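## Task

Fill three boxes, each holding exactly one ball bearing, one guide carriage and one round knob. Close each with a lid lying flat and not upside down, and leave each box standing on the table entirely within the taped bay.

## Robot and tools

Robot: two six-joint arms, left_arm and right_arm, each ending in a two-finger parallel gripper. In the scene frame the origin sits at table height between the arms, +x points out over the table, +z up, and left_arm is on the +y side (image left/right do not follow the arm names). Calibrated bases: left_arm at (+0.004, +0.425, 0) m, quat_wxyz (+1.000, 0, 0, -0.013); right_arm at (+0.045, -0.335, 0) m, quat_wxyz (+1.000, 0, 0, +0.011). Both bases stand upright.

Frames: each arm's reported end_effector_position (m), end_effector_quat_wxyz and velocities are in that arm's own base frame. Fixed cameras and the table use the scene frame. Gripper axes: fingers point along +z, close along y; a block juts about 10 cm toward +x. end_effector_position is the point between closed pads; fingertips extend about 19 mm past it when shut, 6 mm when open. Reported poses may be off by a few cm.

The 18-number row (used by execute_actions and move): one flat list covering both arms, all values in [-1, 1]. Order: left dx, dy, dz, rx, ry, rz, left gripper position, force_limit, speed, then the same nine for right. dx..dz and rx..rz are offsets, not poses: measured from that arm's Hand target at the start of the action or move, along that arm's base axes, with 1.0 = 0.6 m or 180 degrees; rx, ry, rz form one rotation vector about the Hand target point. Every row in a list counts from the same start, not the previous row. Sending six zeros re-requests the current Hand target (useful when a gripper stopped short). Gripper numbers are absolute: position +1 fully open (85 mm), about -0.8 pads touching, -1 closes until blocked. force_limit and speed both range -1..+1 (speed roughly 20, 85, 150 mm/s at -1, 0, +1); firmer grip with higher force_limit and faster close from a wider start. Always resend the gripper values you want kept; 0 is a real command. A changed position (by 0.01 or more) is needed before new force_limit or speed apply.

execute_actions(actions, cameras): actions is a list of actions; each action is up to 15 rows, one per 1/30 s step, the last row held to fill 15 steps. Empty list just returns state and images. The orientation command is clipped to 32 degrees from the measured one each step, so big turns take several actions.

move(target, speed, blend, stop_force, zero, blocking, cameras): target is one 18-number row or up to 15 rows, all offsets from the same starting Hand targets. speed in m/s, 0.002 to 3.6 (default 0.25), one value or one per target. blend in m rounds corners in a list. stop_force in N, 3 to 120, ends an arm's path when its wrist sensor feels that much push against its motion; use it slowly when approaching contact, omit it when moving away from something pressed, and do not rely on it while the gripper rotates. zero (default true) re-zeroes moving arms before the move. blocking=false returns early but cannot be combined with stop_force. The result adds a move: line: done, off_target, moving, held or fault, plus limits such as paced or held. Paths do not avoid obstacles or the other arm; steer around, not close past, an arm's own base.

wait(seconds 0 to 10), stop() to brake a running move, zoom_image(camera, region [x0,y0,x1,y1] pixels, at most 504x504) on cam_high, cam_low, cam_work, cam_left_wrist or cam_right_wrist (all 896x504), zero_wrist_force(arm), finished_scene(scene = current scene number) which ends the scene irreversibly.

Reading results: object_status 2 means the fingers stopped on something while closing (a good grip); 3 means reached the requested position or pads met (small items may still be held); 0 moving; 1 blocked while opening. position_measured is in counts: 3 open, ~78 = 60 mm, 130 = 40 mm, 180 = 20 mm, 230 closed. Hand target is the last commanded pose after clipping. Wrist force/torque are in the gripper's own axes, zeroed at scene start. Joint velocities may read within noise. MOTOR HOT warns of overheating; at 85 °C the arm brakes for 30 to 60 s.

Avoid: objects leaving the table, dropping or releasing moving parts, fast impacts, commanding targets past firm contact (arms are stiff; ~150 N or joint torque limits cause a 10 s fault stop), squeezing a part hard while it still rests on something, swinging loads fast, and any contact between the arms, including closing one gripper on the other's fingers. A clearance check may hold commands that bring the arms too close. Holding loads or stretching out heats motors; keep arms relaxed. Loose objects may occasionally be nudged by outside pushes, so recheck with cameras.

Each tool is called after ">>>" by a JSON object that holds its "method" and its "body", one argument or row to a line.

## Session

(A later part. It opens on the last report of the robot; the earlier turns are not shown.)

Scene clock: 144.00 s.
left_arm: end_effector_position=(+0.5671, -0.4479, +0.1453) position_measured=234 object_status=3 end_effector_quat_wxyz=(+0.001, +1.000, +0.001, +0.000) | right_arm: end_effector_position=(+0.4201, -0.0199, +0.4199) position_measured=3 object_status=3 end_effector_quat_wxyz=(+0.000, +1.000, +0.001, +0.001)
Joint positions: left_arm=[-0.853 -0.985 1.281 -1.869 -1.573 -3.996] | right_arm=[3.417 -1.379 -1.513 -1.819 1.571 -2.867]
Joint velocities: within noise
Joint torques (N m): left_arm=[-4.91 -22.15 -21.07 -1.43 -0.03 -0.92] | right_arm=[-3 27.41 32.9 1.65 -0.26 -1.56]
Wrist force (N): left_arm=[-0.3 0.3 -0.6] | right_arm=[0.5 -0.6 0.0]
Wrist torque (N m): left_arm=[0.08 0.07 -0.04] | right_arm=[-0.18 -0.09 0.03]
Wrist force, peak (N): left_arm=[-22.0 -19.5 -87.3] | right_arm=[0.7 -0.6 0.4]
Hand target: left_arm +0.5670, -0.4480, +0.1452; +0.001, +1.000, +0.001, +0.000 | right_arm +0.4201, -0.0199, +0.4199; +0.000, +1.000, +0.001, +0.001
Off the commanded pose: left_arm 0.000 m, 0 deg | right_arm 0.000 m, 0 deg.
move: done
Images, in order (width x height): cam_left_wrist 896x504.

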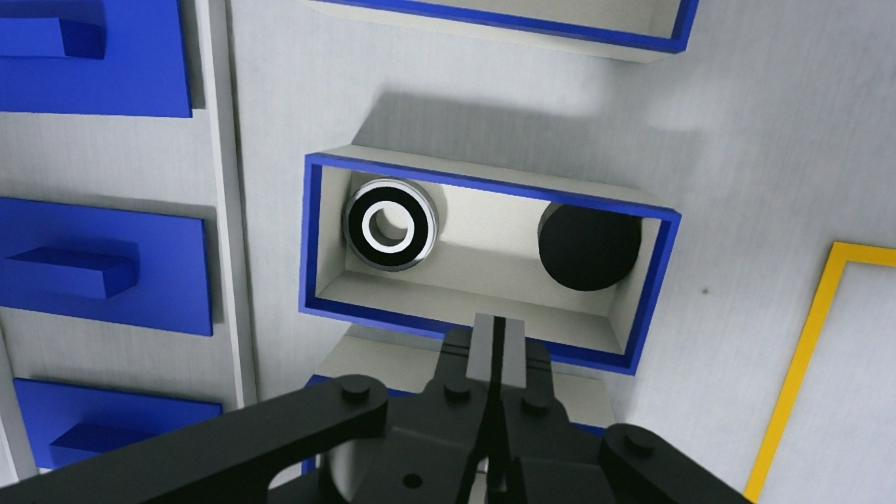

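>>> {"method": "execute_actions", "body": {
  "actions": [],
  "cameras": ["cam_high","cam_work"]
}}

>>> {"method": "zoom_image", "body": {
  "camera": "cam_work",
  "region": [400, 220, 510, 330]
}}

>>> {"method": "zoom_image", "body": {
  "camera": "cam_high",
  "region": [360, 190, 520, 310]
}}

Scene clock: 144.57 s.
left_arm: end_effector_position=(+0.5670, -0.4479, +0.1452) position_measured=234 object_status=3 end_effector_quat_wxyz=(+0.001, +1.000, +0.001, +0.000) | right_arm: end_effector_position=(+0.4201, -0.0199, +0.4199) position_measured=3 object_status=3 end_effector_quat_wxyz=(+0.000, +1.000, +0.001, +0.001)
Joint positions: left_arm=[-0.853 -0.985 1.281 -1.869 -1.573 -3.996] | right_arm=[3.417 -1.379 -1.513 -1.819 1.571 -2.867]
Joint velocities: within noise
Joint torques (N m): left_arm=[-5.86 -22.36 -27.65 -1.19 -1.26 -0.87] | right_arm=[-2.38 27.78 32.55 1.79 -0.18 -1.49]
Wrist force (N): left_arm=[0.0 0.0 -0.3] | right_arm=[0.6 -0.6 0.2]
Wrist torque (N m): left_arm=[0.03 0.03 -0.04] | right_arm=[-0.18 -0.11 0.03]
Wrist force, peak (N): left_arm=[-0.3 0.4 -0.4] | right_arm=[0.6 -0.6 0.2]
Hand target: left_arm +0.5670, -0.4480, +0.1452; +0.001, +1.000, +0.001, +0.000 | right_arm +0.4201, -0.0199, +0.4199; +0.000, +1.000, +0.001, +0.001
Tool commands: left_gripper/position=-1.0 left_gripper/force_limit=-1.0 left_gripper/speed=+1.0 right_gripper/position=+1.0 right_gripper/force_limit=-1.0 right_gripper/speed=+1.0
Off the commanded pose: left_arm 0.000 m, 0 deg | right_arm 0.000 m, 0 deg.
Images, in order (width x height): cam_high 896x504, cam_work 896x504.

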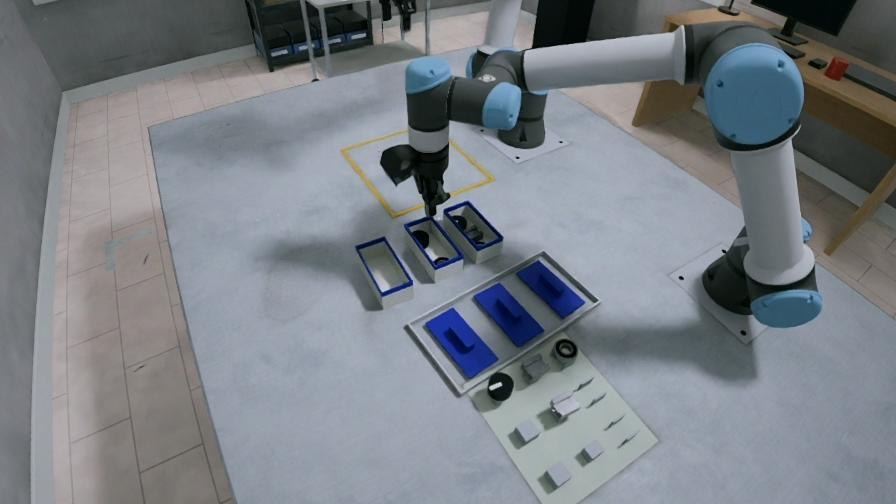

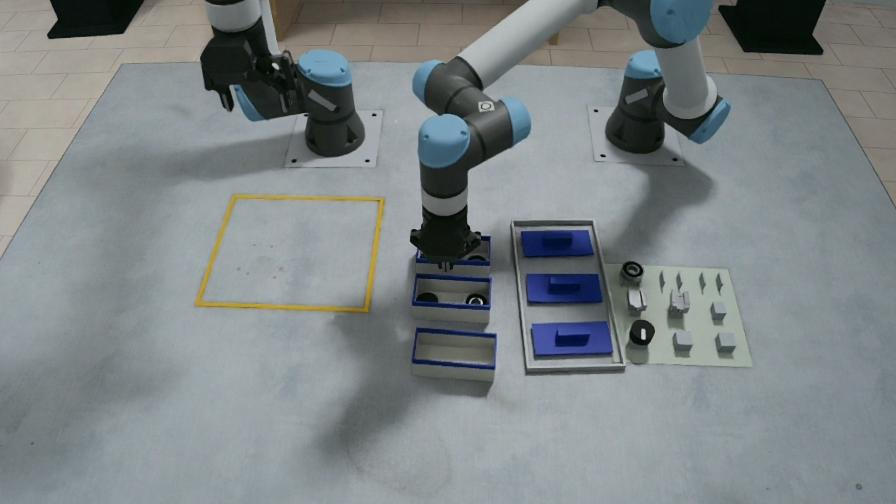

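Scaled by 4.582.

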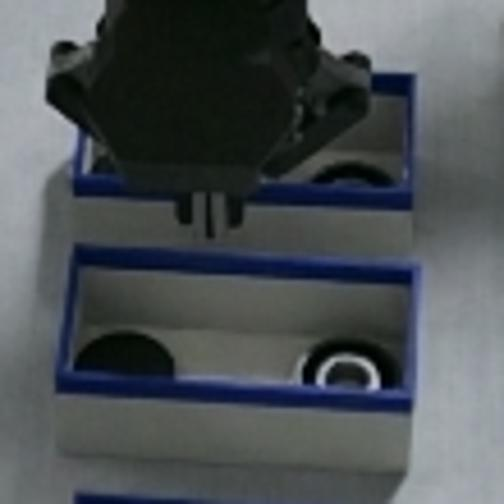

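Scaled by 3.150.

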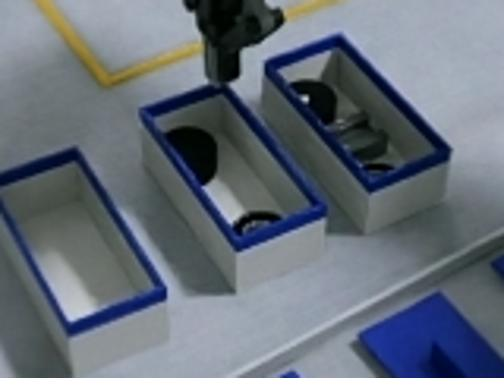

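>>> {"method": "move", "body": {
  "target": [
    [0,0.12,0.13,0,0,0,-1,-1,1,0,0,0,0,0,0,1,-1,1],
    [-0.0033,0.7708,0.12,0,0,-0.028,0.45,-1,1,0,0,0,0,0,0,1,-1,1],
    [-0.0033,0.7708,-0.09,0,0,-0.028,0.45,-1,1,0,0,0,0,0,0,1,-1,1]
  ],
  "speed": [0.4,0.5,0.25],
  "blend": [0.06,0,0],
  "cameras": ["cam_left_wrist"]
}}

Scene clock: 148.70 s.
left_arm: end_effector_position=(+0.5650, +0.0145, +0.0911) position_measured=72 object_status=3 end_effector_quat_wxyz=(+0.001, +0.999, -0.043, +0.000) | right_arm: end_effector_position=(+0.4201, -0.0199, +0.4199) position_measured=3 object_status=3 end_effector_quat_wxyz=(+0.000, +1.000, +0.001, +0.001)
Joint positions: left_arm=[-0.211 -1.271 1.868 -2.167 -1.574 -3.266] | right_arm=[3.417 -1.379 -1.513 -1.819 1.571 -2.867]
Joint velocities: within noise
Joint torques (N m): left_arm=[4.86 -53.14 -24 -4.72 0.22 1.28] | right_arm=[-1.83 27.71 32.49 1.77 -0.17 -1.5]
Wrist force (N): left_arm=[0.4 0.5 -0.1] | right_arm=[0.5 -0.6 0.1]
Wrist torque (N m): left_arm=[0.14 -0.06 -0.07] | right_arm=[-0.17 -0.11 0.03]
Wrist force, peak (N): left_arm=[-0.2 -12.4 0.6] | right_arm=[0.6 -0.8 0.1]
Hand target: left_arm +0.5650, +0.0145, +0.0912; +0.001, +0.999, -0.043, +0.000 | right_arm +0.4201, -0.0199, +0.4199; +0.000, +1.000, +0.001, +0.001
Off the commanded pose: left_arm 0.000 m, 0 deg | right_arm 0.000 m, 0 deg.
move: done; blend cut to 0.0531 m at target 1
Images, in order (width x height): cam_left_wrist 896x504.

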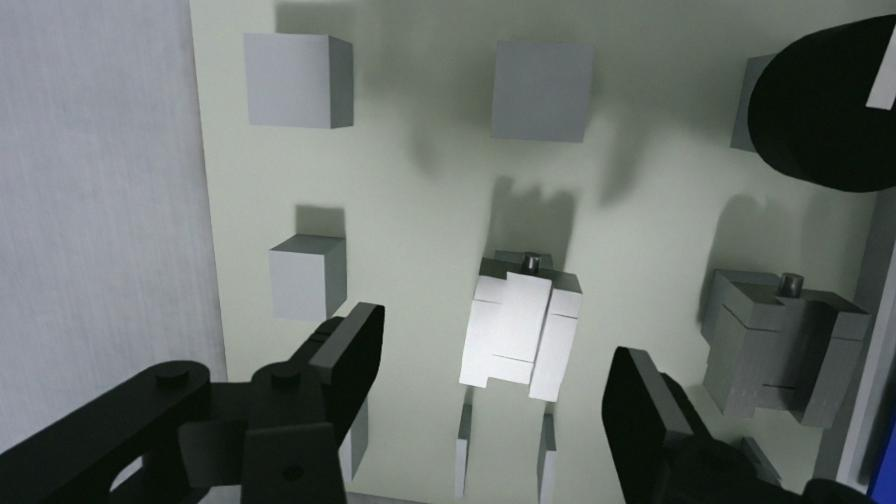

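>>> {"method": "move", "body": {
  "target": [
    [-0.004,-0.014,-0.0515,0,0,0,0.45,-1,1,0,0,0,0,0,0,1,-1,1],
    [-0.004,-0.014,-0.0515,0,0,0,-1,-1,-1,0,0,0,0,0,0,1,-1,1]
  ],
  "speed": 0.12,
  "cameras": ["cam_left_wrist"]
}}

Scene clock: 151.33 s.
left_arm: end_effector_position=(+0.5626, +0.0061, +0.0603) position_measured=147 object_status=0 end_effector_quat_wxyz=(+0.001, +0.999, -0.043, +0.000) | right_arm: end_effector_position=(+0.4201, -0.0199, +0.4199) position_measured=3 object_status=3 end_effector_quat_wxyz=(+0.000, +1.000, +0.001, +0.001)
Joint positions: left_arm=[-0.227 -1.231 1.909 -2.249 -1.573 -3.282] | right_arm=[3.417 -1.379 -1.513 -1.819 1.571 -2.867]
Joint velocities: within noise
Joint torques (N m): left_arm=[4.68 -54.09 -30.44 -4.3 0.79 1.34] | right_arm=[-2.76 27.05 32.87 1.71 -0.11 -1.64]
Wrist force (N): left_arm=[-0.8 0.4 -2.5] | right_arm=[0.4 -0.6 0.1]
Wrist torque (N m): left_arm=[0.12 -0.06 -0.07] | right_arm=[-0.18 -0.09 0.03]
Wrist force, peak (N): left_arm=[-0.6 0.6 -2.9] | right_arm=[0.6 -0.8 -0.1]
Hand target: left_arm +0.5626, +0.0061, +0.0603; +0.001, +0.999, -0.043, +0.000 | right_arm +0.4201, -0.0199, +0.4199; +0.000, +1.000, +0.001, +0.001
Off the commanded pose: left_arm 0.000 m, 0 deg | right_arm 0.000 m, 0 deg.
move: done
Images, in order (width x height): cam_left_wrist 896x504.

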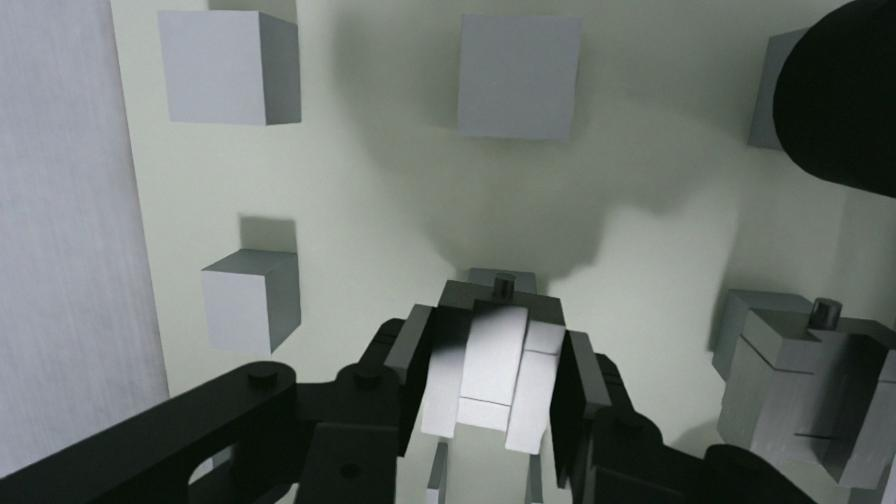

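>>> {"method": "move", "body": {
  "target": [
    [0,0,0.2,0,0,0,-1,-1,-1,0,0,0,0,0,0,1,-1,1],
    [0.0073,-0.7443,0.2,0,0,0.028,-1,-1,-1,0,0,0,0,0,0,1,-1,1],
    [0.0073,-0.7443,0.07,0,0,0.028,-1,-1,-1,0,0,0,0,0,0,1,-1,1]
  ],
  "speed": [0.25,0.45,0.3],
  "blend": [0.05,0.03,0],
  "cameras": ["cam_left_wrist"]
}}

Scene clock: 154.23 s.
left_arm: end_effector_position=(+0.5670, -0.4404, +0.1022) position_measured=147 object_status=2 end_effector_quat_wxyz=(+0.001, +1.000, +0.001, +0.000) | right_arm: end_effector_position=(+0.4201, -0.0199, +0.4199) position_measured=3 object_status=3 end_effector_quat_wxyz=(+0.000, +1.000, +0.001, +0.001)
Joint positions: left_arm=[-0.846 -0.96 1.357 -1.969 -1.573 -3.989] | right_arm=[3.417 -1.379 -1.513 -1.819 1.571 -2.867]
Joint velocities: within noise
Joint torques (N m): left_arm=[-5.26 -75.38 -18.4 -4.56 -0.53 -0.79] | right_arm=[-2.4 27.11 32.39 1.75 -0.08 -1.52]
Wrist force (N): left_arm=[-0.3 0.3 0.7] | right_arm=[0.4 -0.5 0.2]
Wrist torque (N m): left_arm=[0.09 0.09 -0.03] | right_arm=[-0.17 -0.08 0.03]
Wrist force, peak (N): left_arm=[-7.7 13.7 -2.1] | right_arm=[0.6 -1.0 0.2]
Hand target: left_arm +0.5670, -0.4405, +0.1023; +0.001, +1.000, +0.001, +0.000 | right_arm +0.4201, -0.0199, +0.4199; +0.000, +1.000, +0.001, +0.001
Off the commanded pose: left_arm 0.000 m, 0 deg | right_arm 0.000 m, 0 deg.
move: done
Images, in order (width x height): cam_left_wrist 896x504.

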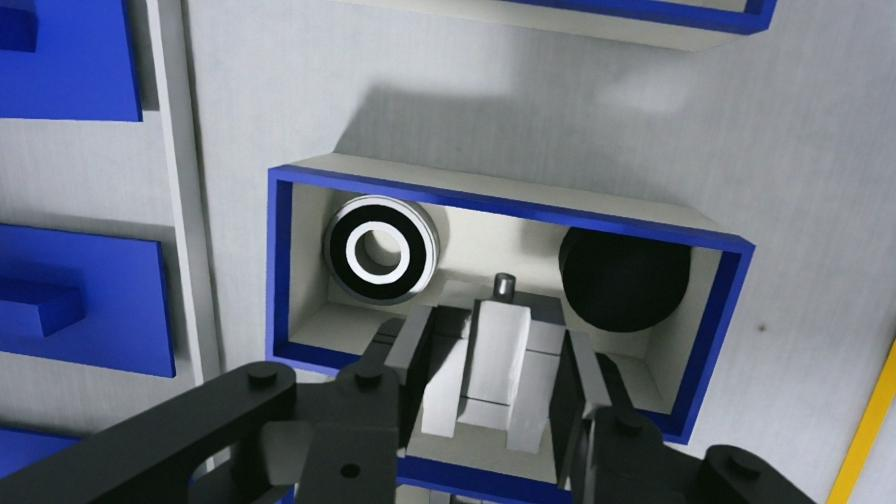

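>>> {"method": "move", "body": {
  "target": [0,0.0015,-0.078,0,0,0,-1,-1,-1,0,0,0,0,0,0,1,-1,1],
  "speed": 0.1,
  "stop_force": 8,
  "cameras": ["cam_left_wrist"]
}}

>>> {"method": "move", "body": {
  "target": [0,0,-0.03,0,0,0,-1,-1,-1,0,0,0,0,0,0,1,-1,1],
  "speed": 0.015,
  "stop_force": 4,
  "cameras": ["cam_left_wrist"]
}}

Scene clock: 156.17 s.
left_arm: end_effector_position=(+0.5670, -0.4396, +0.0555) position_measured=147 object_status=2 end_effector_quat_wxyz=(+0.001, +1.000, +0.001, +0.000) | right_arm: end_effector_position=(+0.4201, -0.0199, +0.4199) position_measured=3 object_status=3 end_effector_quat_wxyz=(+0.000, +1.000, +0.001, +0.001)
Joint positions: left_arm=[-0.846 -0.913 1.408 -2.068 -1.573 -3.988] | right_arm=[3.417 -1.379 -1.513 -1.819 1.571 -2.867]
Joint velocities: within noise
Joint torques (N m): left_arm=[5.42 -76.54 -36.1 -4.51 0.66 -0.05] | right_arm=[-2.4 26.91 32.74 1.72 -0.06 -1.53]
Wrist force (N): left_arm=[0.1 0.4 0.8] | right_arm=[0.6 -0.7 0.1]
Wrist torque (N m): left_arm=[0.09 0.04 -0.02] | right_arm=[-0.20 -0.11 0.03]
Wrist force, peak (N): left_arm=[-0.4 0.3 2.9] | right_arm=[0.7 -0.8 0.1]
Hand target: left_arm +0.5670, -0.4396, +0.0555; +0.001, +1.000, +0.001, +0.000 | right_arm +0.4201, -0.0199, +0.4199; +0.000, +1.000, +0.001, +0.001
Off the commanded pose: left_arm 0.000 m, 0 deg | right_arm 0.000 m, 0 deg.
move: done
Images, in order (width x height): cam_left_wrist 896x504.

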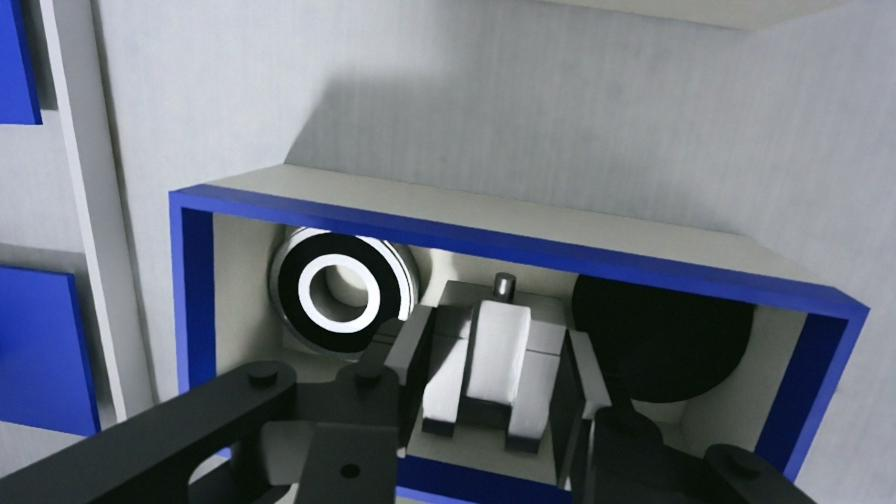

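Scene clock: 157.63 s.
left_arm: end_effector_position=(+0.5670, -0.4396, +0.0511) position_measured=147 object_status=2 end_effector_quat_wxyz=(+0.001, +1.000, +0.001, +0.000) | right_arm: end_effector_position=(+0.4201, -0.0199, +0.4199) position_measured=3 object_status=3 end_effector_quat_wxyz=(+0.000, +1.000, +0.001, +0.001)
Joint positions: left_arm=[-0.846 -0.908 1.413 -2.077 -1.573 -3.988] | right_arm=[3.417 -1.379 -1.513 -1.819 1.571 -2.867]
Joint velocities: within noise
Joint torques (N m): left_arm=[4.3 -76.08 -35.77 -3.89 0.87 -0.59] | right_arm=[-2.3 27.26 32.45 1.71 0 -1.53]
Wrist force (N): left_arm=[0.0 0.5 0.9] | right_arm=[0.4 -0.6 0.1]
Wrist torque (N m): left_arm=[0.09 0.04 -0.02] | right_arm=[-0.19 -0.09 0.03]
Wrist force, peak (N): left_arm=[-0.4 -0.2 -3.8] | right_arm=[0.8 -0.5 0.1]
Hand target: left_arm +0.5670, -0.4396, +0.0511; +0.001, +1.000, +0.001, +0.000 (not the last commanded pose) | right_arm +0.4201, -0.0199, +0.4199; +0.000, +1.000, +0.001, +0.001
Off the commanded pose: left_arm 0.014 m, 0 deg | right_arm 0.000 m, 0 deg.
move: contact (left_arm)
Images, in order (width x height): cam_left_wrist 896x504.

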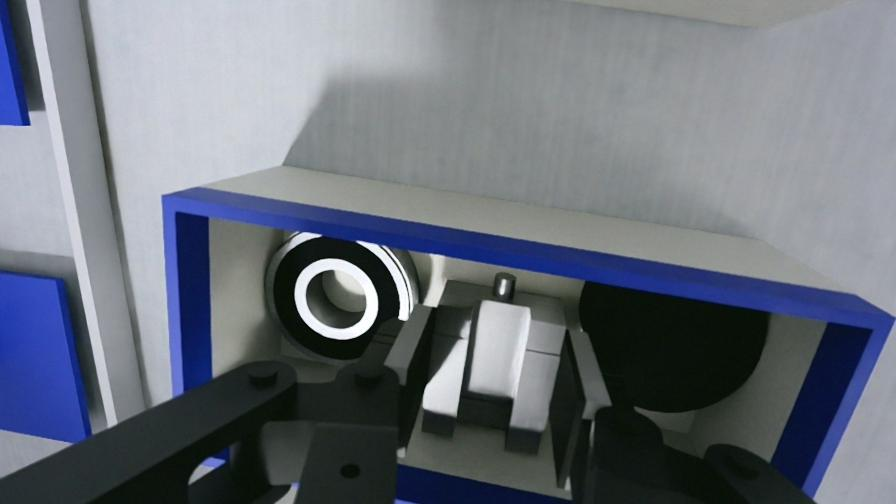

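>>> {"method": "move", "body": {
  "target": [
    [0,0,0.003,0,0,0,-1,-1,-1,0,0,0,0,0,0,1,-1,1],
    [-0.004,0.0055,0.003,0,0,0,-1,-1,-1,0,0,0,0,0,0,1,-1,1]
  ],
  "speed": 0.05,
  "cameras": []
}}

>>> {"method": "move", "body": {
  "target": [0,0,-0.03,0,0,0,-1,-1,-1,0,0,0,0,0,0,1,-1,1],
  "speed": 0.015,
  "stop_force": 4,
  "cameras": ["cam_left_wrist"]
}}

Scene clock: 158.60 s.
left_arm: end_effector_position=(+0.5646, -0.4363, +0.0530) position_measured=147 object_status=2 end_effector_quat_wxyz=(+0.002, +1.000, +0.001, +0.000) | right_arm: end_effector_position=(+0.4201, -0.0199, +0.4199) position_measured=3 object_status=3 end_effector_quat_wxyz=(+0.000, +1.000, +0.001, +0.001)
Joint positions: left_arm=[-0.845 -0.919 1.426 -2.08 -1.573 -3.988] | right_arm=[3.417 -1.379 -1.513 -1.819 1.571 -2.867]
Joint velocities: within noise
Joint torques (N m): left_arm=[4.45 -48.58 -34.17 -1.83 0.78 0.97] | right_arm=[-2.16 27.42 32.26 1.76 -0.05 -1.63]
Wrist force (N): left_arm=[-0.3 0.4 0.9] | right_arm=[0.5 -0.6 0.2]
Wrist torque (N m): left_arm=[0.09 0.10 -0.02] | right_arm=[-0.18 -0.10 0.03]
Wrist force, peak (N): left_arm=[-0.1 0.3 1.3] | right_arm=[0.5 -0.7 0.2]
Hand target: left_arm +0.5646, -0.4363, +0.0529; +0.001, +1.000, +0.001, +0.000 | right_arm +0.4201, -0.0199, +0.4199; +0.000, +1.000, +0.001, +0.001
Off the commanded pose: left_arm 0.000 m, 0 deg | right_arm 0.000 m, 0 deg.
move: done
No camera images: "cameras" was empty.

Scene clock: 160.67 s.
left_arm: end_effector_position=(+0.5646, -0.4363, +0.0401) position_measured=147 object_status=2 end_effector_quat_wxyz=(+0.001, +1.000, +0.001, +0.000) | right_arm: end_effector_position=(+0.4201, -0.0199, +0.4199) position_measured=3 object_status=3 end_effector_quat_wxyz=(+0.000, +1.000, +0.001, +0.001)
Joint positions: left_arm=[-0.845 -0.903 1.436 -2.106 -1.573 -3.988] | right_arm=[3.417 -1.379 -1.513 -1.819 1.571 -2.867]
Joint velocities: within noise
Joint torques (N m): left_arm=[-0.32 -72.19 -31.74 -1.39 0.72 -0.15] | right_arm=[-2.69 27.14 32.77 1.82 -0.09 -1.59]
Wrist force (N): left_arm=[0.5 1.1 -3.5] | right_arm=[0.4 -0.5 0.1]
Wrist torque (N m): left_arm=[-0.04 0.04 0.00] | right_arm=[-0.17 -0.08 0.03]
Wrist force, peak (N): left_arm=[-0.8 -0.3 -11.6] | right_arm=[0.6 -0.8 0.0]
Hand target: left_arm +0.5646, -0.4363, +0.0401; +0.001, +1.000, +0.001, +0.000 (not the last commanded pose) | right_arm +0.4201, -0.0199, +0.4199; +0.000, +1.000, +0.001, +0.001
Off the commanded pose: left_arm 0.005 m, 0 deg | right_arm 0.000 m, 0 deg.
move: contact (left_arm)
Images, in order (width x height): cam_left_wrist 896x504.

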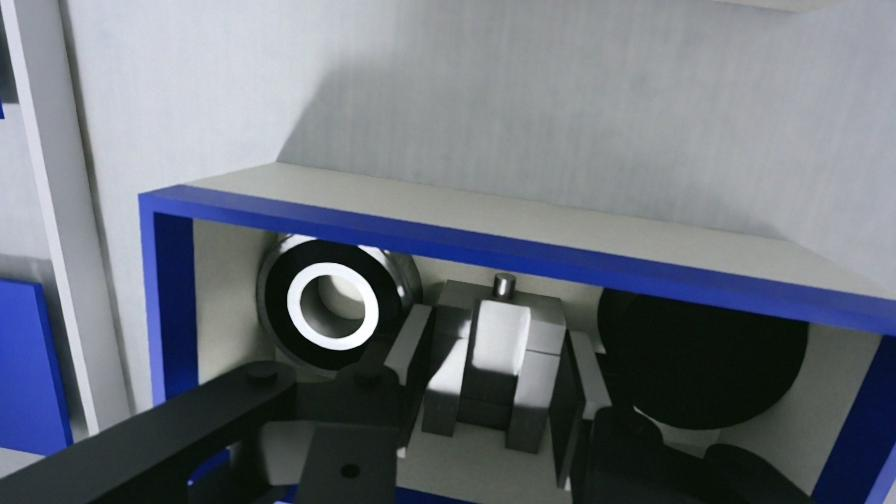

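>>> {"method": "move", "body": {
  "target": [
    [0,0,-0.001,0,0,0,-0.06,-1,-1,0,0,0,0,0,0,1,-1,1],
    [0,0,0.15,0,0,0,-0.06,-1,-1,0,0,0,0,0,0,1,-1,1]
  ],
  "speed": [0.02,0.15],
  "cameras": ["cam_left_wrist"]
}}

>>> {"method": "move", "body": {
  "target": [
    [0.03,0.1,0.12,0,0,0,-0.06,-1,1,0,0,0,0,0,0,1,-1,1],
    [0.134,0.5938,0.1,0,0,0,0.5,-1,1,0,0,0,0,0,0,1,-1,1],
    [0.134,0.5938,-0.09,0,0,0,0.5,-1,1,0,0,0,0,0,0,1,-1,1]
  ],
  "speed": [0.4,0.5,0.25],
  "blend": [0.06,0,0],
  "cameras": ["cam_left_wrist"]
}}

Scene clock: 162.73 s.
left_arm: end_effector_position=(+0.5647, -0.4363, +0.1303) position_measured=136 object_status=3 end_effector_quat_wxyz=(+0.002, +1.000, +0.001, +0.000) | right_arm: end_effector_position=(+0.4201, -0.0199, +0.4199) position_measured=3 object_status=3 end_effector_quat_wxyz=(+0.000, +1.000, +0.001, +0.001)
Joint positions: left_arm=[-0.845 -0.995 1.338 -1.916 -1.573 -3.988] | right_arm=[3.417 -1.379 -1.513 -1.819 1.571 -2.867]
Joint velocities: within noise
Joint torques (N m): left_arm=[2.82 -22.23 -16.87 -1.61 0.57 0.79] | right_arm=[-2.2 27.17 32.52 1.77 -0.1 -1.6]
Wrist force (N): left_arm=[-0.2 0.3 -0.4] | right_arm=[0.5 -0.6 0.1]
Wrist torque (N m): left_arm=[0.07 0.06 -0.02] | right_arm=[-0.17 -0.10 0.03]
Wrist force, peak (N): left_arm=[-0.6 0.1 4.6] | right_arm=[0.6 -0.9 0.1]
Hand target: left_arm +0.5646, -0.4363, +0.1301; +0.001, +1.000, +0.001, +0.000 | right_arm +0.4201, -0.0199, +0.4199; +0.000, +1.000, +0.001, +0.001
Off the commanded pose: left_arm 0.000 m, 0 deg | right_arm 0.000 m, 0 deg.
move: done
Images, in order (width x height): cam_left_wrist 896x504.

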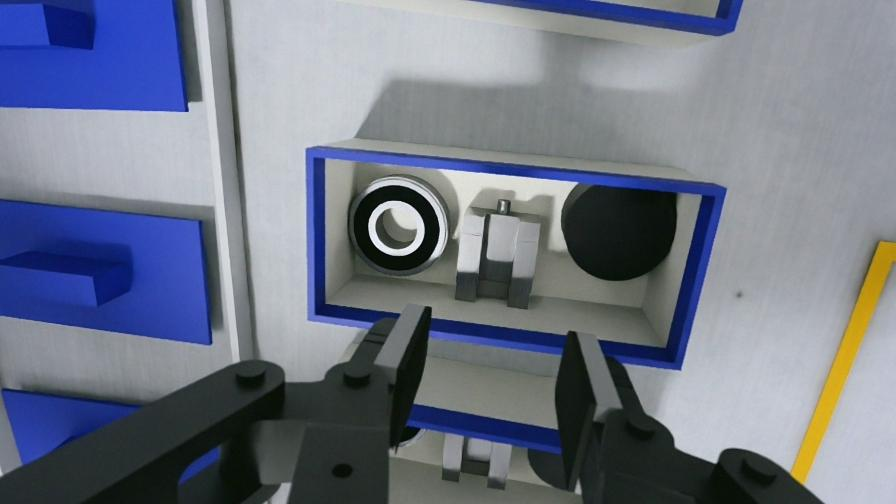

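Scene clock: 165.77 s.
left_arm: end_effector_position=(+0.6450, -0.0800, +0.0760) position_measured=66 object_status=3 end_effector_quat_wxyz=(+0.001, +1.000, +0.001, +0.000) | right_arm: end_effector_position=(+0.4201, -0.0199, +0.4199) position_measured=3 object_status=3 end_effector_quat_wxyz=(+0.000, +1.000, +0.001, +0.001)
Joint positions: left_arm=[-0.329 -1.077 1.624 -2.118 -1.574 -3.472] | right_arm=[3.417 -1.379 -1.513 -1.819 1.571 -2.867]
Joint velocities: within noise
Joint torques (N m): left_arm=[-2.87 -66.29 -25.01 -4.59 -0.07 -0.63] | right_arm=[-2.21 26.63 32.51 1.76 -0.03 -1.54]
Wrist force (N): left_arm=[0.2 0.7 -0.2] | right_arm=[0.6 -0.5 0.1]
Wrist torque (N m): left_arm=[0.14 0.01 -0.04] | right_arm=[-0.17 -0.11 0.03]
Wrist force, peak (N): left_arm=[2.6 -10.2 -0.7] | right_arm=[0.7 -0.9 0.0]
Hand target: left_arm +0.6450, -0.0800, +0.0761; +0.001, +1.000, +0.001, +0.000 | right_arm +0.4201, -0.0199, +0.4199; +0.000, +1.000, +0.001, +0.001
Off the commanded pose: left_arm 0.000 m, 0 deg | right_arm 0.000 m, 0 deg.
move: done; blend cut to 0.0477 m at target 1
Images, in order (width x height): cam_left_wrist 896x504.

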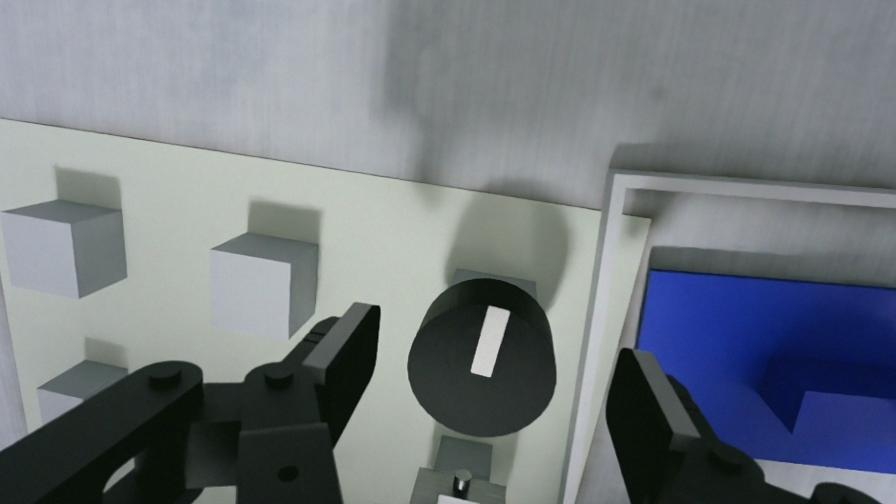

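>>> {"method": "move", "body": {
  "target": [
    [0,0.006,-0.045,0,0,0,0.5,-1,1,0,0,0,0,0,0,1,-1,1],
    [0,0.006,-0.045,0,0,0,-1,-1,-1,0,0,0,0,0,0,1,-1,1]
  ],
  "speed": 0.1,
  "cameras": ["cam_left_wrist"]
}}

Scene clock: 168.00 s.
left_arm: end_effector_position=(+0.6450, -0.0764, +0.0492) position_measured=122 object_status=0 end_effector_quat_wxyz=(+0.001, +1.000, +0.001, +0.000) | right_arm: end_effector_position=(+0.4201, -0.0199, +0.4199) position_measured=3 object_status=3 end_effector_quat_wxyz=(+0.000, +1.000, +0.001, +0.001)
Joint positions: left_arm=[-0.323 -1.044 1.651 -2.179 -1.574 -3.466] | right_arm=[3.417 -1.379 -1.513 -1.819 1.571 -2.867]
Joint velocities: within noise
Joint torques (N m): left_arm=[-5.6 -62.88 -32.37 -4.25 1.23 -0.85] | right_arm=[-2.24 27.41 32.18 1.73 0.02 -1.58]
Wrist force (N): left_arm=[-1.6 0.3 -4.0] | right_arm=[0.5 -0.4 0.1]
Wrist torque (N m): left_arm=[0.16 -0.01 -0.02] | right_arm=[-0.15 -0.09 0.03]
Wrist force, peak (N): left_arm=[-1.2 0.3 -4.6] | right_arm=[0.6 -0.8 0.5]
Hand target: left_arm +0.6450, -0.0764, +0.0491; +0.001, +1.000, +0.001, +0.000 | right_arm +0.4201, -0.0199, +0.4199; +0.000, +1.000, +0.001, +0.001
Off the commanded pose: left_arm 0.000 m, 0 deg | right_arm 0.000 m, 0 deg.
move: done
Images, in order (width x height): cam_left_wrist 896x504.

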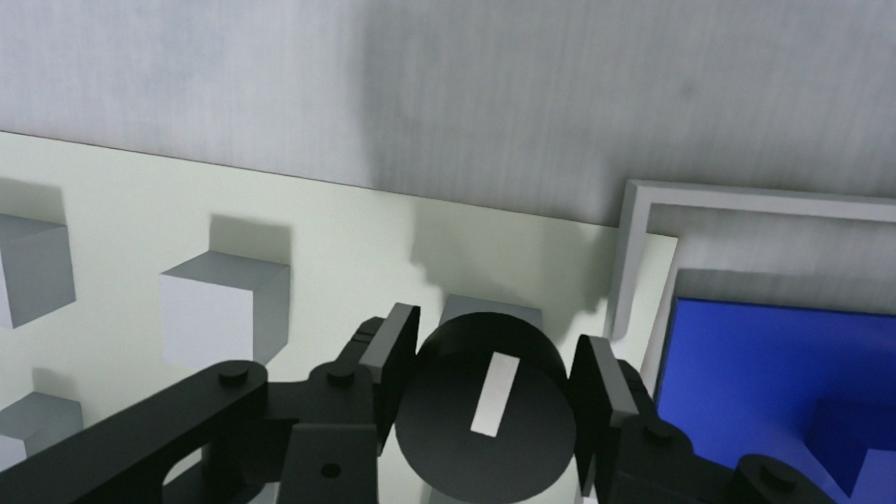

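>>> {"method": "move", "body": {
  "target": [
    [0,0,0.18,0,0,0,-1,-1,-1,0,0,0,0,0,0,1,-1,1],
    [0.09,-0.5927,0.18,0,0,0,-1,-1,-1,0,0,0,0,0,0,1,-1,1],
    [0.09,-0.5927,0.1,0,0,0,-1,-1,-1,0,0,0,0,0,0,1,-1,1]
  ],
  "speed": [0.25,0.4,0.25],
  "blend": [0.05,0.03,0],
  "cameras": ["cam_left_wrist"]
}}

Scene clock: 170.37 s.
left_arm: end_effector_position=(+0.6991, -0.4320, +0.1090) position_measured=122 object_status=2 end_effector_quat_wxyz=(+0.001, +1.000, +0.001, +0.000) | right_arm: end_effector_position=(+0.4201, -0.0199, +0.4199) position_measured=3 object_status=3 end_effector_quat_wxyz=(+0.000, +1.000, +0.001, +0.001)
Joint positions: left_arm=[-0.716 -0.7 0.88 -1.753 -1.573 -3.859] | right_arm=[3.417 -1.379 -1.513 -1.819 1.571 -2.867]
Joint velocities: within noise
Joint torques (N m): left_arm=[-5.38 -88.32 -16.81 -4.54 1.1 -0.95] | right_arm=[-2.18 27.25 32.1 1.74 -0.02 -1.6]
Wrist force (N): left_arm=[-0.4 0.2 0.5] | right_arm=[0.5 -0.6 0.0]
Wrist torque (N m): left_arm=[0.06 0.11 -0.04] | right_arm=[-0.18 -0.11 0.02]
Wrist force, peak (N): left_arm=[-2.7 8.0 -1.4] | right_arm=[0.5 -0.9 -0.1]
Hand target: left_arm +0.6990, -0.4320, +0.1091; +0.001, +1.000, +0.001, +0.000 | right_arm +0.4201, -0.0199, +0.4199; +0.000, +1.000, +0.001, +0.001
Off the commanded pose: left_arm 0.000 m, 0 deg | right_arm 0.000 m, 0 deg.
move: done; blend cut to 0.024 m at target 2
Images, in order (width x height): cam_left_wrist 896x504.

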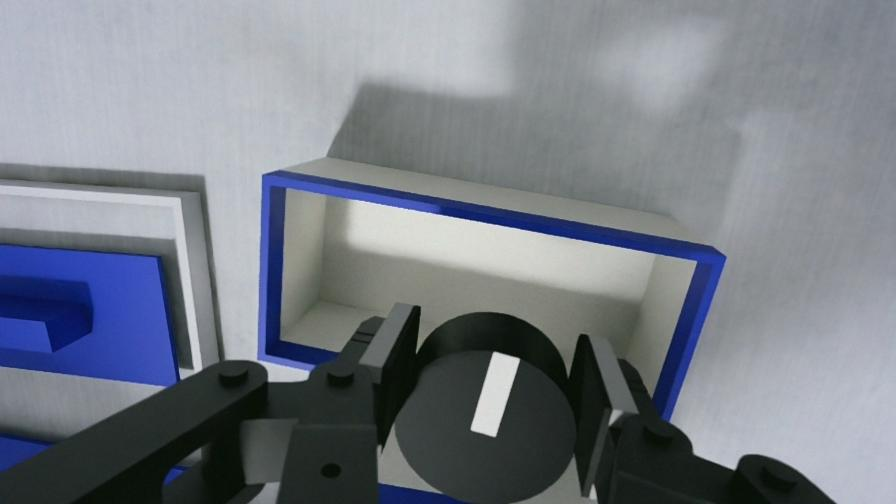

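>>> {"method": "move", "body": {
  "target": [-0.003,-0.0067,-0.105,0,0,0,-1,-1,-1,0,0,0,0,0,0,1,-1,1],
  "speed": 0.12,
  "stop_force": 8,
  "cameras": []
}}

>>> {"method": "move", "body": {
  "target": [0,0,-0.04,0,0,0,-1,-1,-1,0,0,0,0,0,0,1,-1,1],
  "speed": 0.015,
  "stop_force": 4,
  "cameras": ["cam_left_wrist"]
}}

Scene clock: 172.47 s.
left_arm: end_effector_position=(+0.6972, -0.4360, +0.0462) position_measured=122 object_status=2 end_effector_quat_wxyz=(+0.001, +1.000, +0.001, +0.000) | right_arm: end_effector_position=(+0.4201, -0.0199, +0.4199) position_measured=3 object_status=3 end_effector_quat_wxyz=(+0.000, +1.000, +0.001, +0.001)
Joint positions: left_arm=[-0.721 -0.654 0.959 -1.878 -1.573 -3.864] | right_arm=[3.417 -1.379 -1.513 -1.819 1.571 -2.867]
Joint velocities: within noise
Joint torques (N m): left_arm=[4.36 -88.38 -38.21 -4.36 1.15 1.26] | right_arm=[-2.4 27.37 32.06 1.81 -0.05 -1.5]
Wrist force (N): left_arm=[-0.2 0.4 0.6] | right_arm=[0.6 -0.6 0.2]
Wrist torque (N m): left_arm=[0.09 0.09 -0.07] | right_arm=[-0.18 -0.11 0.03]
Wrist force, peak (N): left_arm=[-0.4 0.4 3.1] | right_arm=[0.8 -0.6 0.2]
Hand target: left_arm +0.6972, -0.4360, +0.0461; +0.001, +1.000, +0.001, +0.000 | right_arm +0.4201, -0.0199, +0.4199; +0.000, +1.000, +0.001, +0.001
Off the commanded pose: left_arm 0.000 m, 0 deg | right_arm 0.000 m, 0 deg.
move: done
No camera images: "cameras" was empty.

Scene clock: 174.83 s.
left_arm: end_effector_position=(+0.6972, -0.4361, +0.0303) position_measured=122 object_status=2 end_effector_quat_wxyz=(+0.001, +1.000, +0.001, +0.000) | right_arm: end_effector_position=(+0.4201, -0.0199, +0.4199) position_measured=3 object_status=3 end_effector_quat_wxyz=(+0.000, +1.000, +0.001, +0.001)
Joint positions: left_arm=[-0.721 -0.639 0.975 -1.908 -1.573 -3.864] | right_arm=[3.417 -1.379 -1.513 -1.819 1.571 -2.867]
Joint velocities: within noise
Joint torques (N m): left_arm=[4.53 -79.84 -30.83 -0.53 1.19 1.31] | right_arm=[-2.25 26.76 32.35 1.8 -0.01 -1.56]
Wrist force (N): left_arm=[1.3 1.7 -7.2] | right_arm=[0.5 -0.4 0.0]
Wrist torque (N m): left_arm=[-0.14 0.22 -0.10] | right_arm=[-0.14 -0.10 0.03]
Wrist force, peak (N): left_arm=[-2.7 -2.7 -13.9] | right_arm=[0.6 -0.7 0.3]
Hand target: left_arm +0.6972, -0.4361, +0.0303; +0.001, +1.000, +0.001, +0.000 (not the last commanded pose) | right_arm +0.4201, -0.0199, +0.4199; +0.000, +1.000, +0.001, +0.001
Off the commanded pose: left_arm 0.008 m, 0 deg | right_arm 0.000 m, 0 deg.
move: contact (left_arm)
Images, in order (width x height): cam_left_wrist 896x504.

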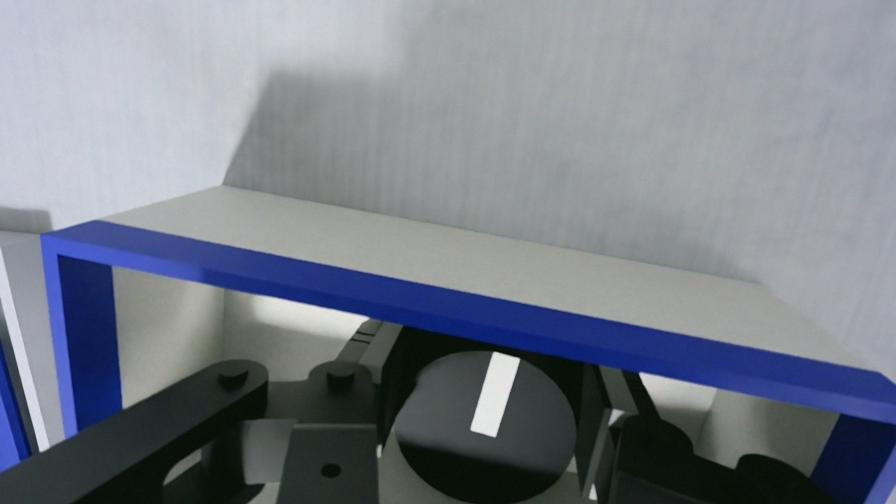

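>>> {"method": "move", "body": {
  "target": [
    [0,0,-0.001,0,0,0,0.16,-1,-1,0,0,0,0,0,0,1,-1,1],
    [0,0,0.12,0,0,0,0.16,-1,-1,0,0,0,0,0,0,1,-1,1],
    [0.003,0.064,0.12,0,0,0,-1,-1,1,0,0,0,0,0,0,1,-1,1],
    [0.005,0.064,0.0075,0,0,0,-1,-1,1,0,0,0,0,0,0,1,-1,1],
    [0.005,-0.012,0.0075,0,0,0,-1,-1,1,0,0,0,0,0,0,1,-1,1],
    [0.005,0.0,0.12,0,0,0,-1,-1,1,0,0,0,0,0,0,1,-1,1]
  ],
  "speed": [0.02,0.15,0.2,0.12,0.06,0.25],
  "cameras": ["cam_left_wrist"]
}}

Scene clock: 179.83 s.
left_arm: end_effector_position=(+0.7003, -0.4361, +0.1025) position_measured=234 object_status=3 end_effector_quat_wxyz=(+0.002, +1.000, +0.001, +0.000) | right_arm: end_effector_position=(+0.4201, -0.0199, +0.4199) position_measured=3 object_status=3 end_effector_quat_wxyz=(+0.000, +1.000, +0.001, +0.001)
Joint positions: left_arm=[-0.718 -0.687 0.874 -1.76 -1.573 -3.861] | right_arm=[3.417 -1.379 -1.513 -1.819 1.571 -2.867]
Joint velocities: within noise
Joint torques (N m): left_arm=[-5.75 -31 -19.35 -1.5 -1.19 -0.85] | right_arm=[-2.39 26.83 31.74 1.85 0.01 -1.43]
Wrist force (N): left_arm=[-0.2 0.4 -0.1] | right_arm=[0.5 -0.7 0.0]
Wrist torque (N m): left_arm=[0.10 0.07 -0.05] | right_arm=[-0.19 -0.10 0.03]
Wrist force, peak (N): left_arm=[-4.7 9.0 0.3] | right_arm=[0.6 -0.8 0.1]
Hand target: left_arm +0.7002, -0.4361, +0.1023; +0.001, +1.000, +0.001, +0.000 | right_arm +0.4201, -0.0199, +0.4199; +0.000, +1.000, +0.001, +0.001
Off the commanded pose: left_arm 0.000 m, 0 deg | right_arm 0.000 m, 0 deg.
move: done
Images, in order (width x height): cam_left_wrist 896x504.

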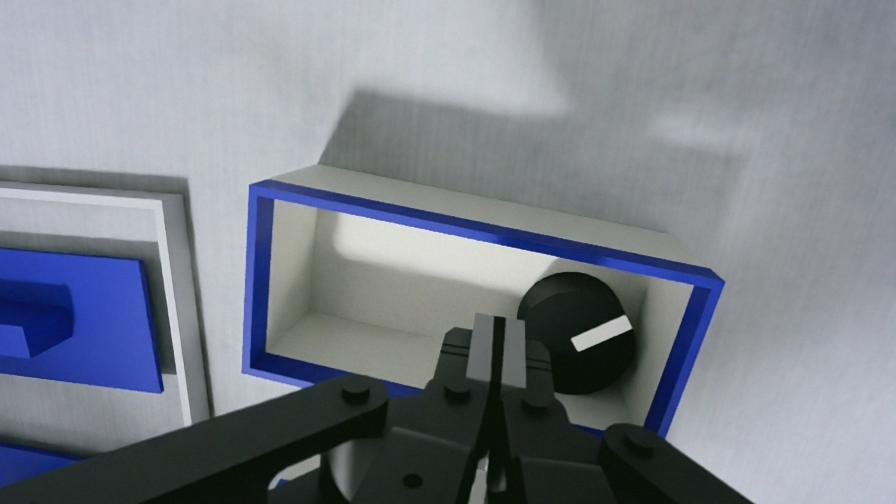

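>>> {"method": "move", "body": {
  "target": [
    [-0.02,0.08,0.16,0,0,0,-1,-1,1,0,0,0,0,0,0,1,-1,1],
    [-0.3403,0.5927,0.13,0,0,0,0.35,-1,1,0,0,0,0,0,0,1,-1,1],
    [-0.3403,0.5927,-0.037,0,0,0,0.35,-1,1,0,0,0,0,0,0,1,-1,1]
  ],
  "speed": [0.4,0.5,0.25],
  "blend": [0.05,0,0],
  "cameras": ["cam_left_wrist"]
}}

Scene clock: 183.60 s.
left_arm: end_effector_position=(+0.4960, -0.0805, +0.0801) position_measured=85 object_status=3 end_effector_quat_wxyz=(+0.001, +1.000, +0.001, +0.000) | right_arm: end_effector_position=(+0.4201, -0.0199, +0.4199) position_measured=3 object_status=3 end_effector_quat_wxyz=(+0.000, +1.000, +0.001, +0.001)
Joint positions: left_arm=[-0.428 -1.388 2.058 -2.241 -1.574 -3.571] | right_arm=[3.417 -1.379 -1.513 -1.819 1.571 -2.867]
Joint velocities: within noise
Joint torques (N m): left_arm=[4.42 -40.35 -22.97 -4.68 1.21 1.27] | right_arm=[-1.88 27.08 31.81 1.86 0.07 -1.43]
Wrist force (N): left_arm=[0.1 0.5 0.4] | right_arm=[0.3 -0.5 0.2]
Wrist torque (N m): left_arm=[0.13 -0.02 -0.03] | right_arm=[-0.17 -0.07 0.02]
Wrist force, peak (N): left_arm=[0.1 -10.9 -0.2] | right_arm=[0.7 -0.7 0.1]
Hand target: left_arm +0.4961, -0.0804, +0.0801; +0.001, +1.000, +0.001, +0.000 | right_arm +0.4201, -0.0199, +0.4199; +0.000, +1.000, +0.001, +0.001
Off the commanded pose: left_arm 0.000 m, 0 deg | right_arm 0.000 m, 0 deg.
move: done
Images, in order (width x height): cam_left_wrist 896x504.

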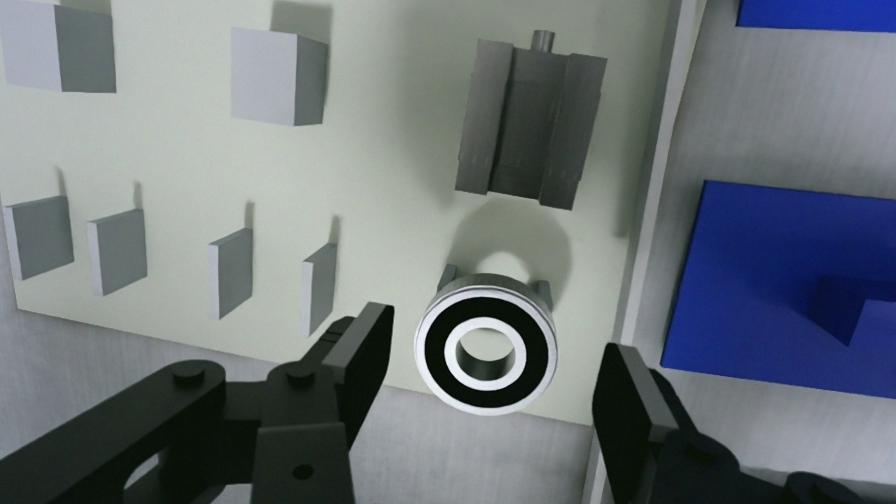

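>>> {"method": "move", "body": {
  "target": [
    [0,0.004,-0.0502,0,0,0,0.35,-1,1,0,0,0,0,0,0,1,-1,1],
    [0,0.004,-0.0502,0,0,0,-1,-1,-1,0,0,0,0,0,0,1,-1,1]
  ],
  "speed": 0.1,
  "cameras": ["cam_left_wrist"]
}}

Scene clock: 185.47 s.
left_arm: end_effector_position=(+0.4961, -0.0780, +0.0500) position_measured=117 object_status=0 end_effector_quat_wxyz=(+0.001, +1.000, +0.001, +0.000) | right_arm: end_effector_position=(+0.4201, -0.0199, +0.4199) position_measured=3 object_status=3 end_effector_quat_wxyz=(+0.000, +1.000, +0.001, +0.001)
Joint positions: left_arm=[-0.423 -1.336 2.092 -2.328 -1.574 -3.566] | right_arm=[3.417 -1.379 -1.513 -1.819 1.571 -2.867]
Joint velocities: within noise
Joint torques (N m): left_arm=[-5.68 -46.01 -28.96 -4.15 0.53 -0.89] | right_arm=[-1.95 26.72 32.19 1.81 -0.02 -1.47]
Wrist force (N): left_arm=[-1.2 -0.9 -4.6] | right_arm=[0.4 -0.4 0.1]
Wrist torque (N m): left_arm=[0.14 -0.04 -0.01] | right_arm=[-0.15 -0.08 0.03]
Wrist force, peak (N): left_arm=[-0.9 -0.6 -5.2] | right_arm=[0.7 -0.8 0.4]
Hand target: left_arm +0.4961, -0.0780, +0.0500; +0.001, +1.000, +0.001, +0.000 | right_arm +0.4201, -0.0199, +0.4199; +0.000, +1.000, +0.001, +0.001
Off the commanded pose: left_arm 0.000 m, 0 deg | right_arm 0.000 m, 0 deg.
move: done
Images, in order (width x height): cam_left_wrist 896x504.

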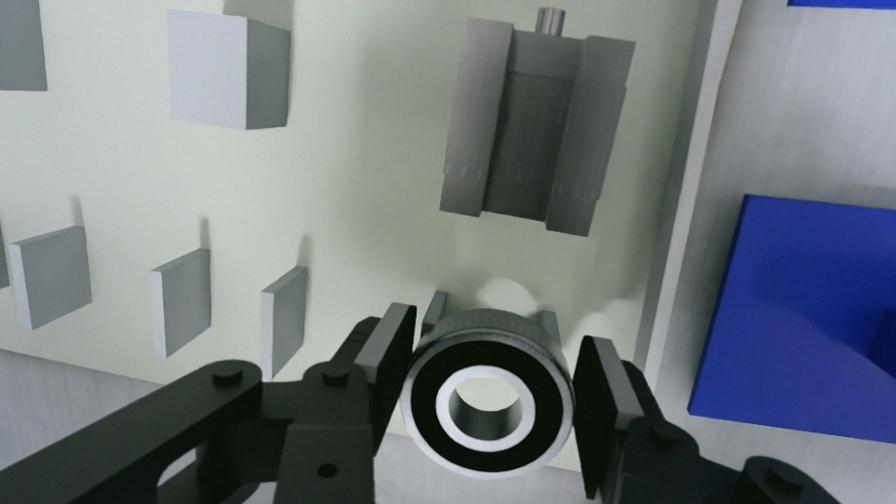

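>>> {"method": "move", "body": {
  "target": [
    [0,0,0.18,0,0,0,-1,-1,-1,0,0,0,0,0,0,1,-1,1],
    [0.3282,-0.55,0.18,0,0,0,-1,-1,-1,0,0,0,0,0,0,1,-1,1],
    [0.3282,-0.55,0.09,0,0,0,-1,-1,-1,0,0,0,0,0,0,1,-1,1]
  ],
  "speed": [0.2,0.4,0.25],
  "blend": [0.05,0.03,0],
  "cameras": ["cam_left_wrist"]
}}

Scene clock: 188.10 s.
left_arm: end_effector_position=(+0.6930, -0.4080, +0.1038) position_measured=117 object_status=2 end_effector_quat_wxyz=(+0.001, +1.000, +0.001, +0.000) | right_arm: end_effector_position=(+0.4201, -0.0199, +0.4199) position_measured=3 object_status=3 end_effector_quat_wxyz=(+0.000, +1.000, +0.001, +0.001)
Joint positions: left_arm=[-0.698 -0.748 0.982 -1.806 -1.573 -3.841] | right_arm=[3.417 -1.379 -1.513 -1.819 1.571 -2.867]
Joint velocities: within noise
Joint torques (N m): left_arm=[-6.07 -86.83 -17.42 -4.63 1.2 -0.59] | right_arm=[-2.32 26.77 31.93 1.9 -0.01 -1.57]
Wrist force (N): left_arm=[-0.2 0.5 1.2] | right_arm=[0.6 -0.5 -0.1]
Wrist torque (N m): left_arm=[0.09 0.10 -0.05] | right_arm=[-0.17 -0.12 0.02]
Wrist force, peak (N): left_arm=[-4.5 10.6 0.0] | right_arm=[0.8 -0.6 0.1]
Hand target: left_arm +0.6930, -0.4080, +0.1040; +0.001, +1.000, +0.001, +0.000 | right_arm +0.4201, -0.0199, +0.4199; +0.000, +1.000, +0.001, +0.001
Off the commanded pose: left_arm 0.000 m, 0 deg | right_arm 0.000 m, 0 deg.
move: done; blend cut to 0.027 m at target 2
Images, in order (width x height): cam_left_wrist 896x504.

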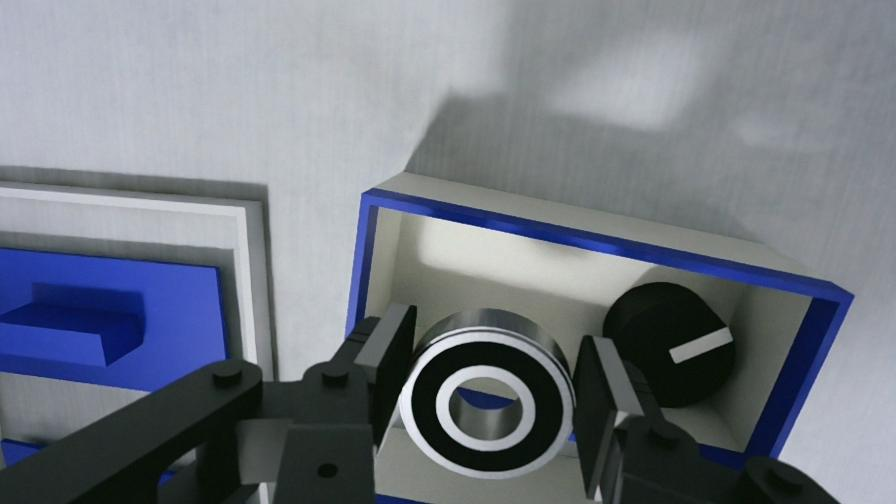

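>>> {"method": "move", "body": {
  "target": [0.0,-0.008,-0.098,0,0,0,-1,-1,-1,0,0,0,0,0,0,1,-1,1],
  "speed": 0.12,
  "stop_force": 8,
  "cameras": []
}}

>>> {"method": "move", "body": {
  "target": [0,0,-0.04,0,0,0,-1,-1,-1,0,0,0,0,0,0,1,-1,1],
  "speed": 0.015,
  "stop_force": 4,
  "cameras": ["cam_left_wrist"]
}}

Scene clock: 190.27 s.
left_arm: end_effector_position=(+0.6930, -0.4128, +0.0452) position_measured=117 object_status=2 end_effector_quat_wxyz=(+0.001, +1.000, +0.001, +0.000) | right_arm: end_effector_position=(+0.4201, -0.0199, +0.4199) position_measured=3 object_status=3 end_effector_quat_wxyz=(+0.000, +1.000, +0.001, +0.001)
Joint positions: left_arm=[-0.703 -0.695 1.04 -1.918 -1.573 -3.845] | right_arm=[3.417 -1.379 -1.513 -1.819 1.571 -2.867]
Joint velocities: within noise
Joint torques (N m): left_arm=[4.44 -86.59 -38.02 -4.49 1.16 1.37] | right_arm=[-2.26 26.87 31.98 1.84 0.02 -1.58]
Wrist force (N): left_arm=[-0.4 0.5 1.1] | right_arm=[0.5 -0.6 0.0]
Wrist torque (N m): left_arm=[0.10 0.14 -0.05] | right_arm=[-0.18 -0.10 0.03]
Wrist force, peak (N): left_arm=[-0.5 0.6 4.0] | right_arm=[0.7 -0.6 0.1]
Hand target: left_arm +0.6930, -0.4128, +0.0452; +0.001, +1.000, +0.001, +0.000 | right_arm +0.4201, -0.0199, +0.4199; +0.000, +1.000, +0.001, +0.001
Off the commanded pose: left_arm 0.000 m, 0 deg | right_arm 0.000 m, 0 deg.
move: done
No camera images: "cameras" was empty.

Scene clock: 192.27 s.
left_arm: end_effector_position=(+0.6930, -0.4129, +0.0348) position_measured=117 object_status=2 end_effector_quat_wxyz=(+0.001, +1.000, +0.001, +0.000) | right_arm: end_effector_position=(+0.4201, -0.0199, +0.4199) position_measured=3 object_status=3 end_effector_quat_wxyz=(+0.000, +1.000, +0.001, +0.001)
Joint positions: left_arm=[-0.703 -0.685 1.05 -1.937 -1.573 -3.845] | right_arm=[3.417 -1.379 -1.513 -1.819 1.571 -2.867]
Joint velocities: within noise
Joint torques (N m): left_arm=[4.38 -87.25 -37.37 -4.5 -0.06 1.26] | right_arm=[-2.05 26.75 31.82 1.84 0.07 -1.47]
Wrist force (N): left_arm=[-0.4 0.8 0.9] | right_arm=[0.7 -0.8 0.2]
Wrist torque (N m): left_arm=[0.15 0.14 -0.05] | right_arm=[-0.22 -0.13 0.03]
Wrist force, peak (N): left_arm=[-0.3 2.0 -9.9] | right_arm=[0.7 -0.8 0.2]
Hand target: left_arm +0.6930, -0.4129, +0.0348; +0.002, +1.000, +0.001, +0.000 (not the last commanded pose) | right_arm +0.4201, -0.0199, +0.4199; +0.000, +1.000, +0.001, +0.001
Off the commanded pose: left_arm 0.014 m, 0 deg | right_arm 0.000 m, 0 deg.
move: contact (left_arm)
Images, in order (width x height): cam_left_wrist 896x504.

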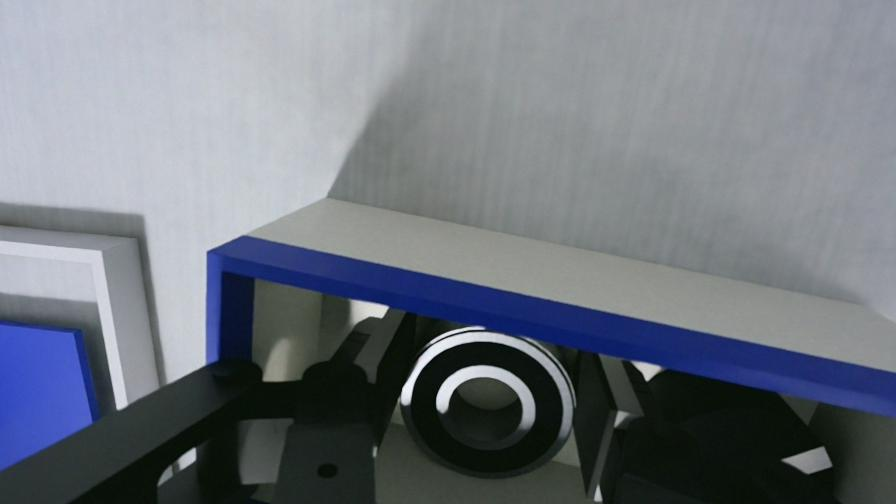

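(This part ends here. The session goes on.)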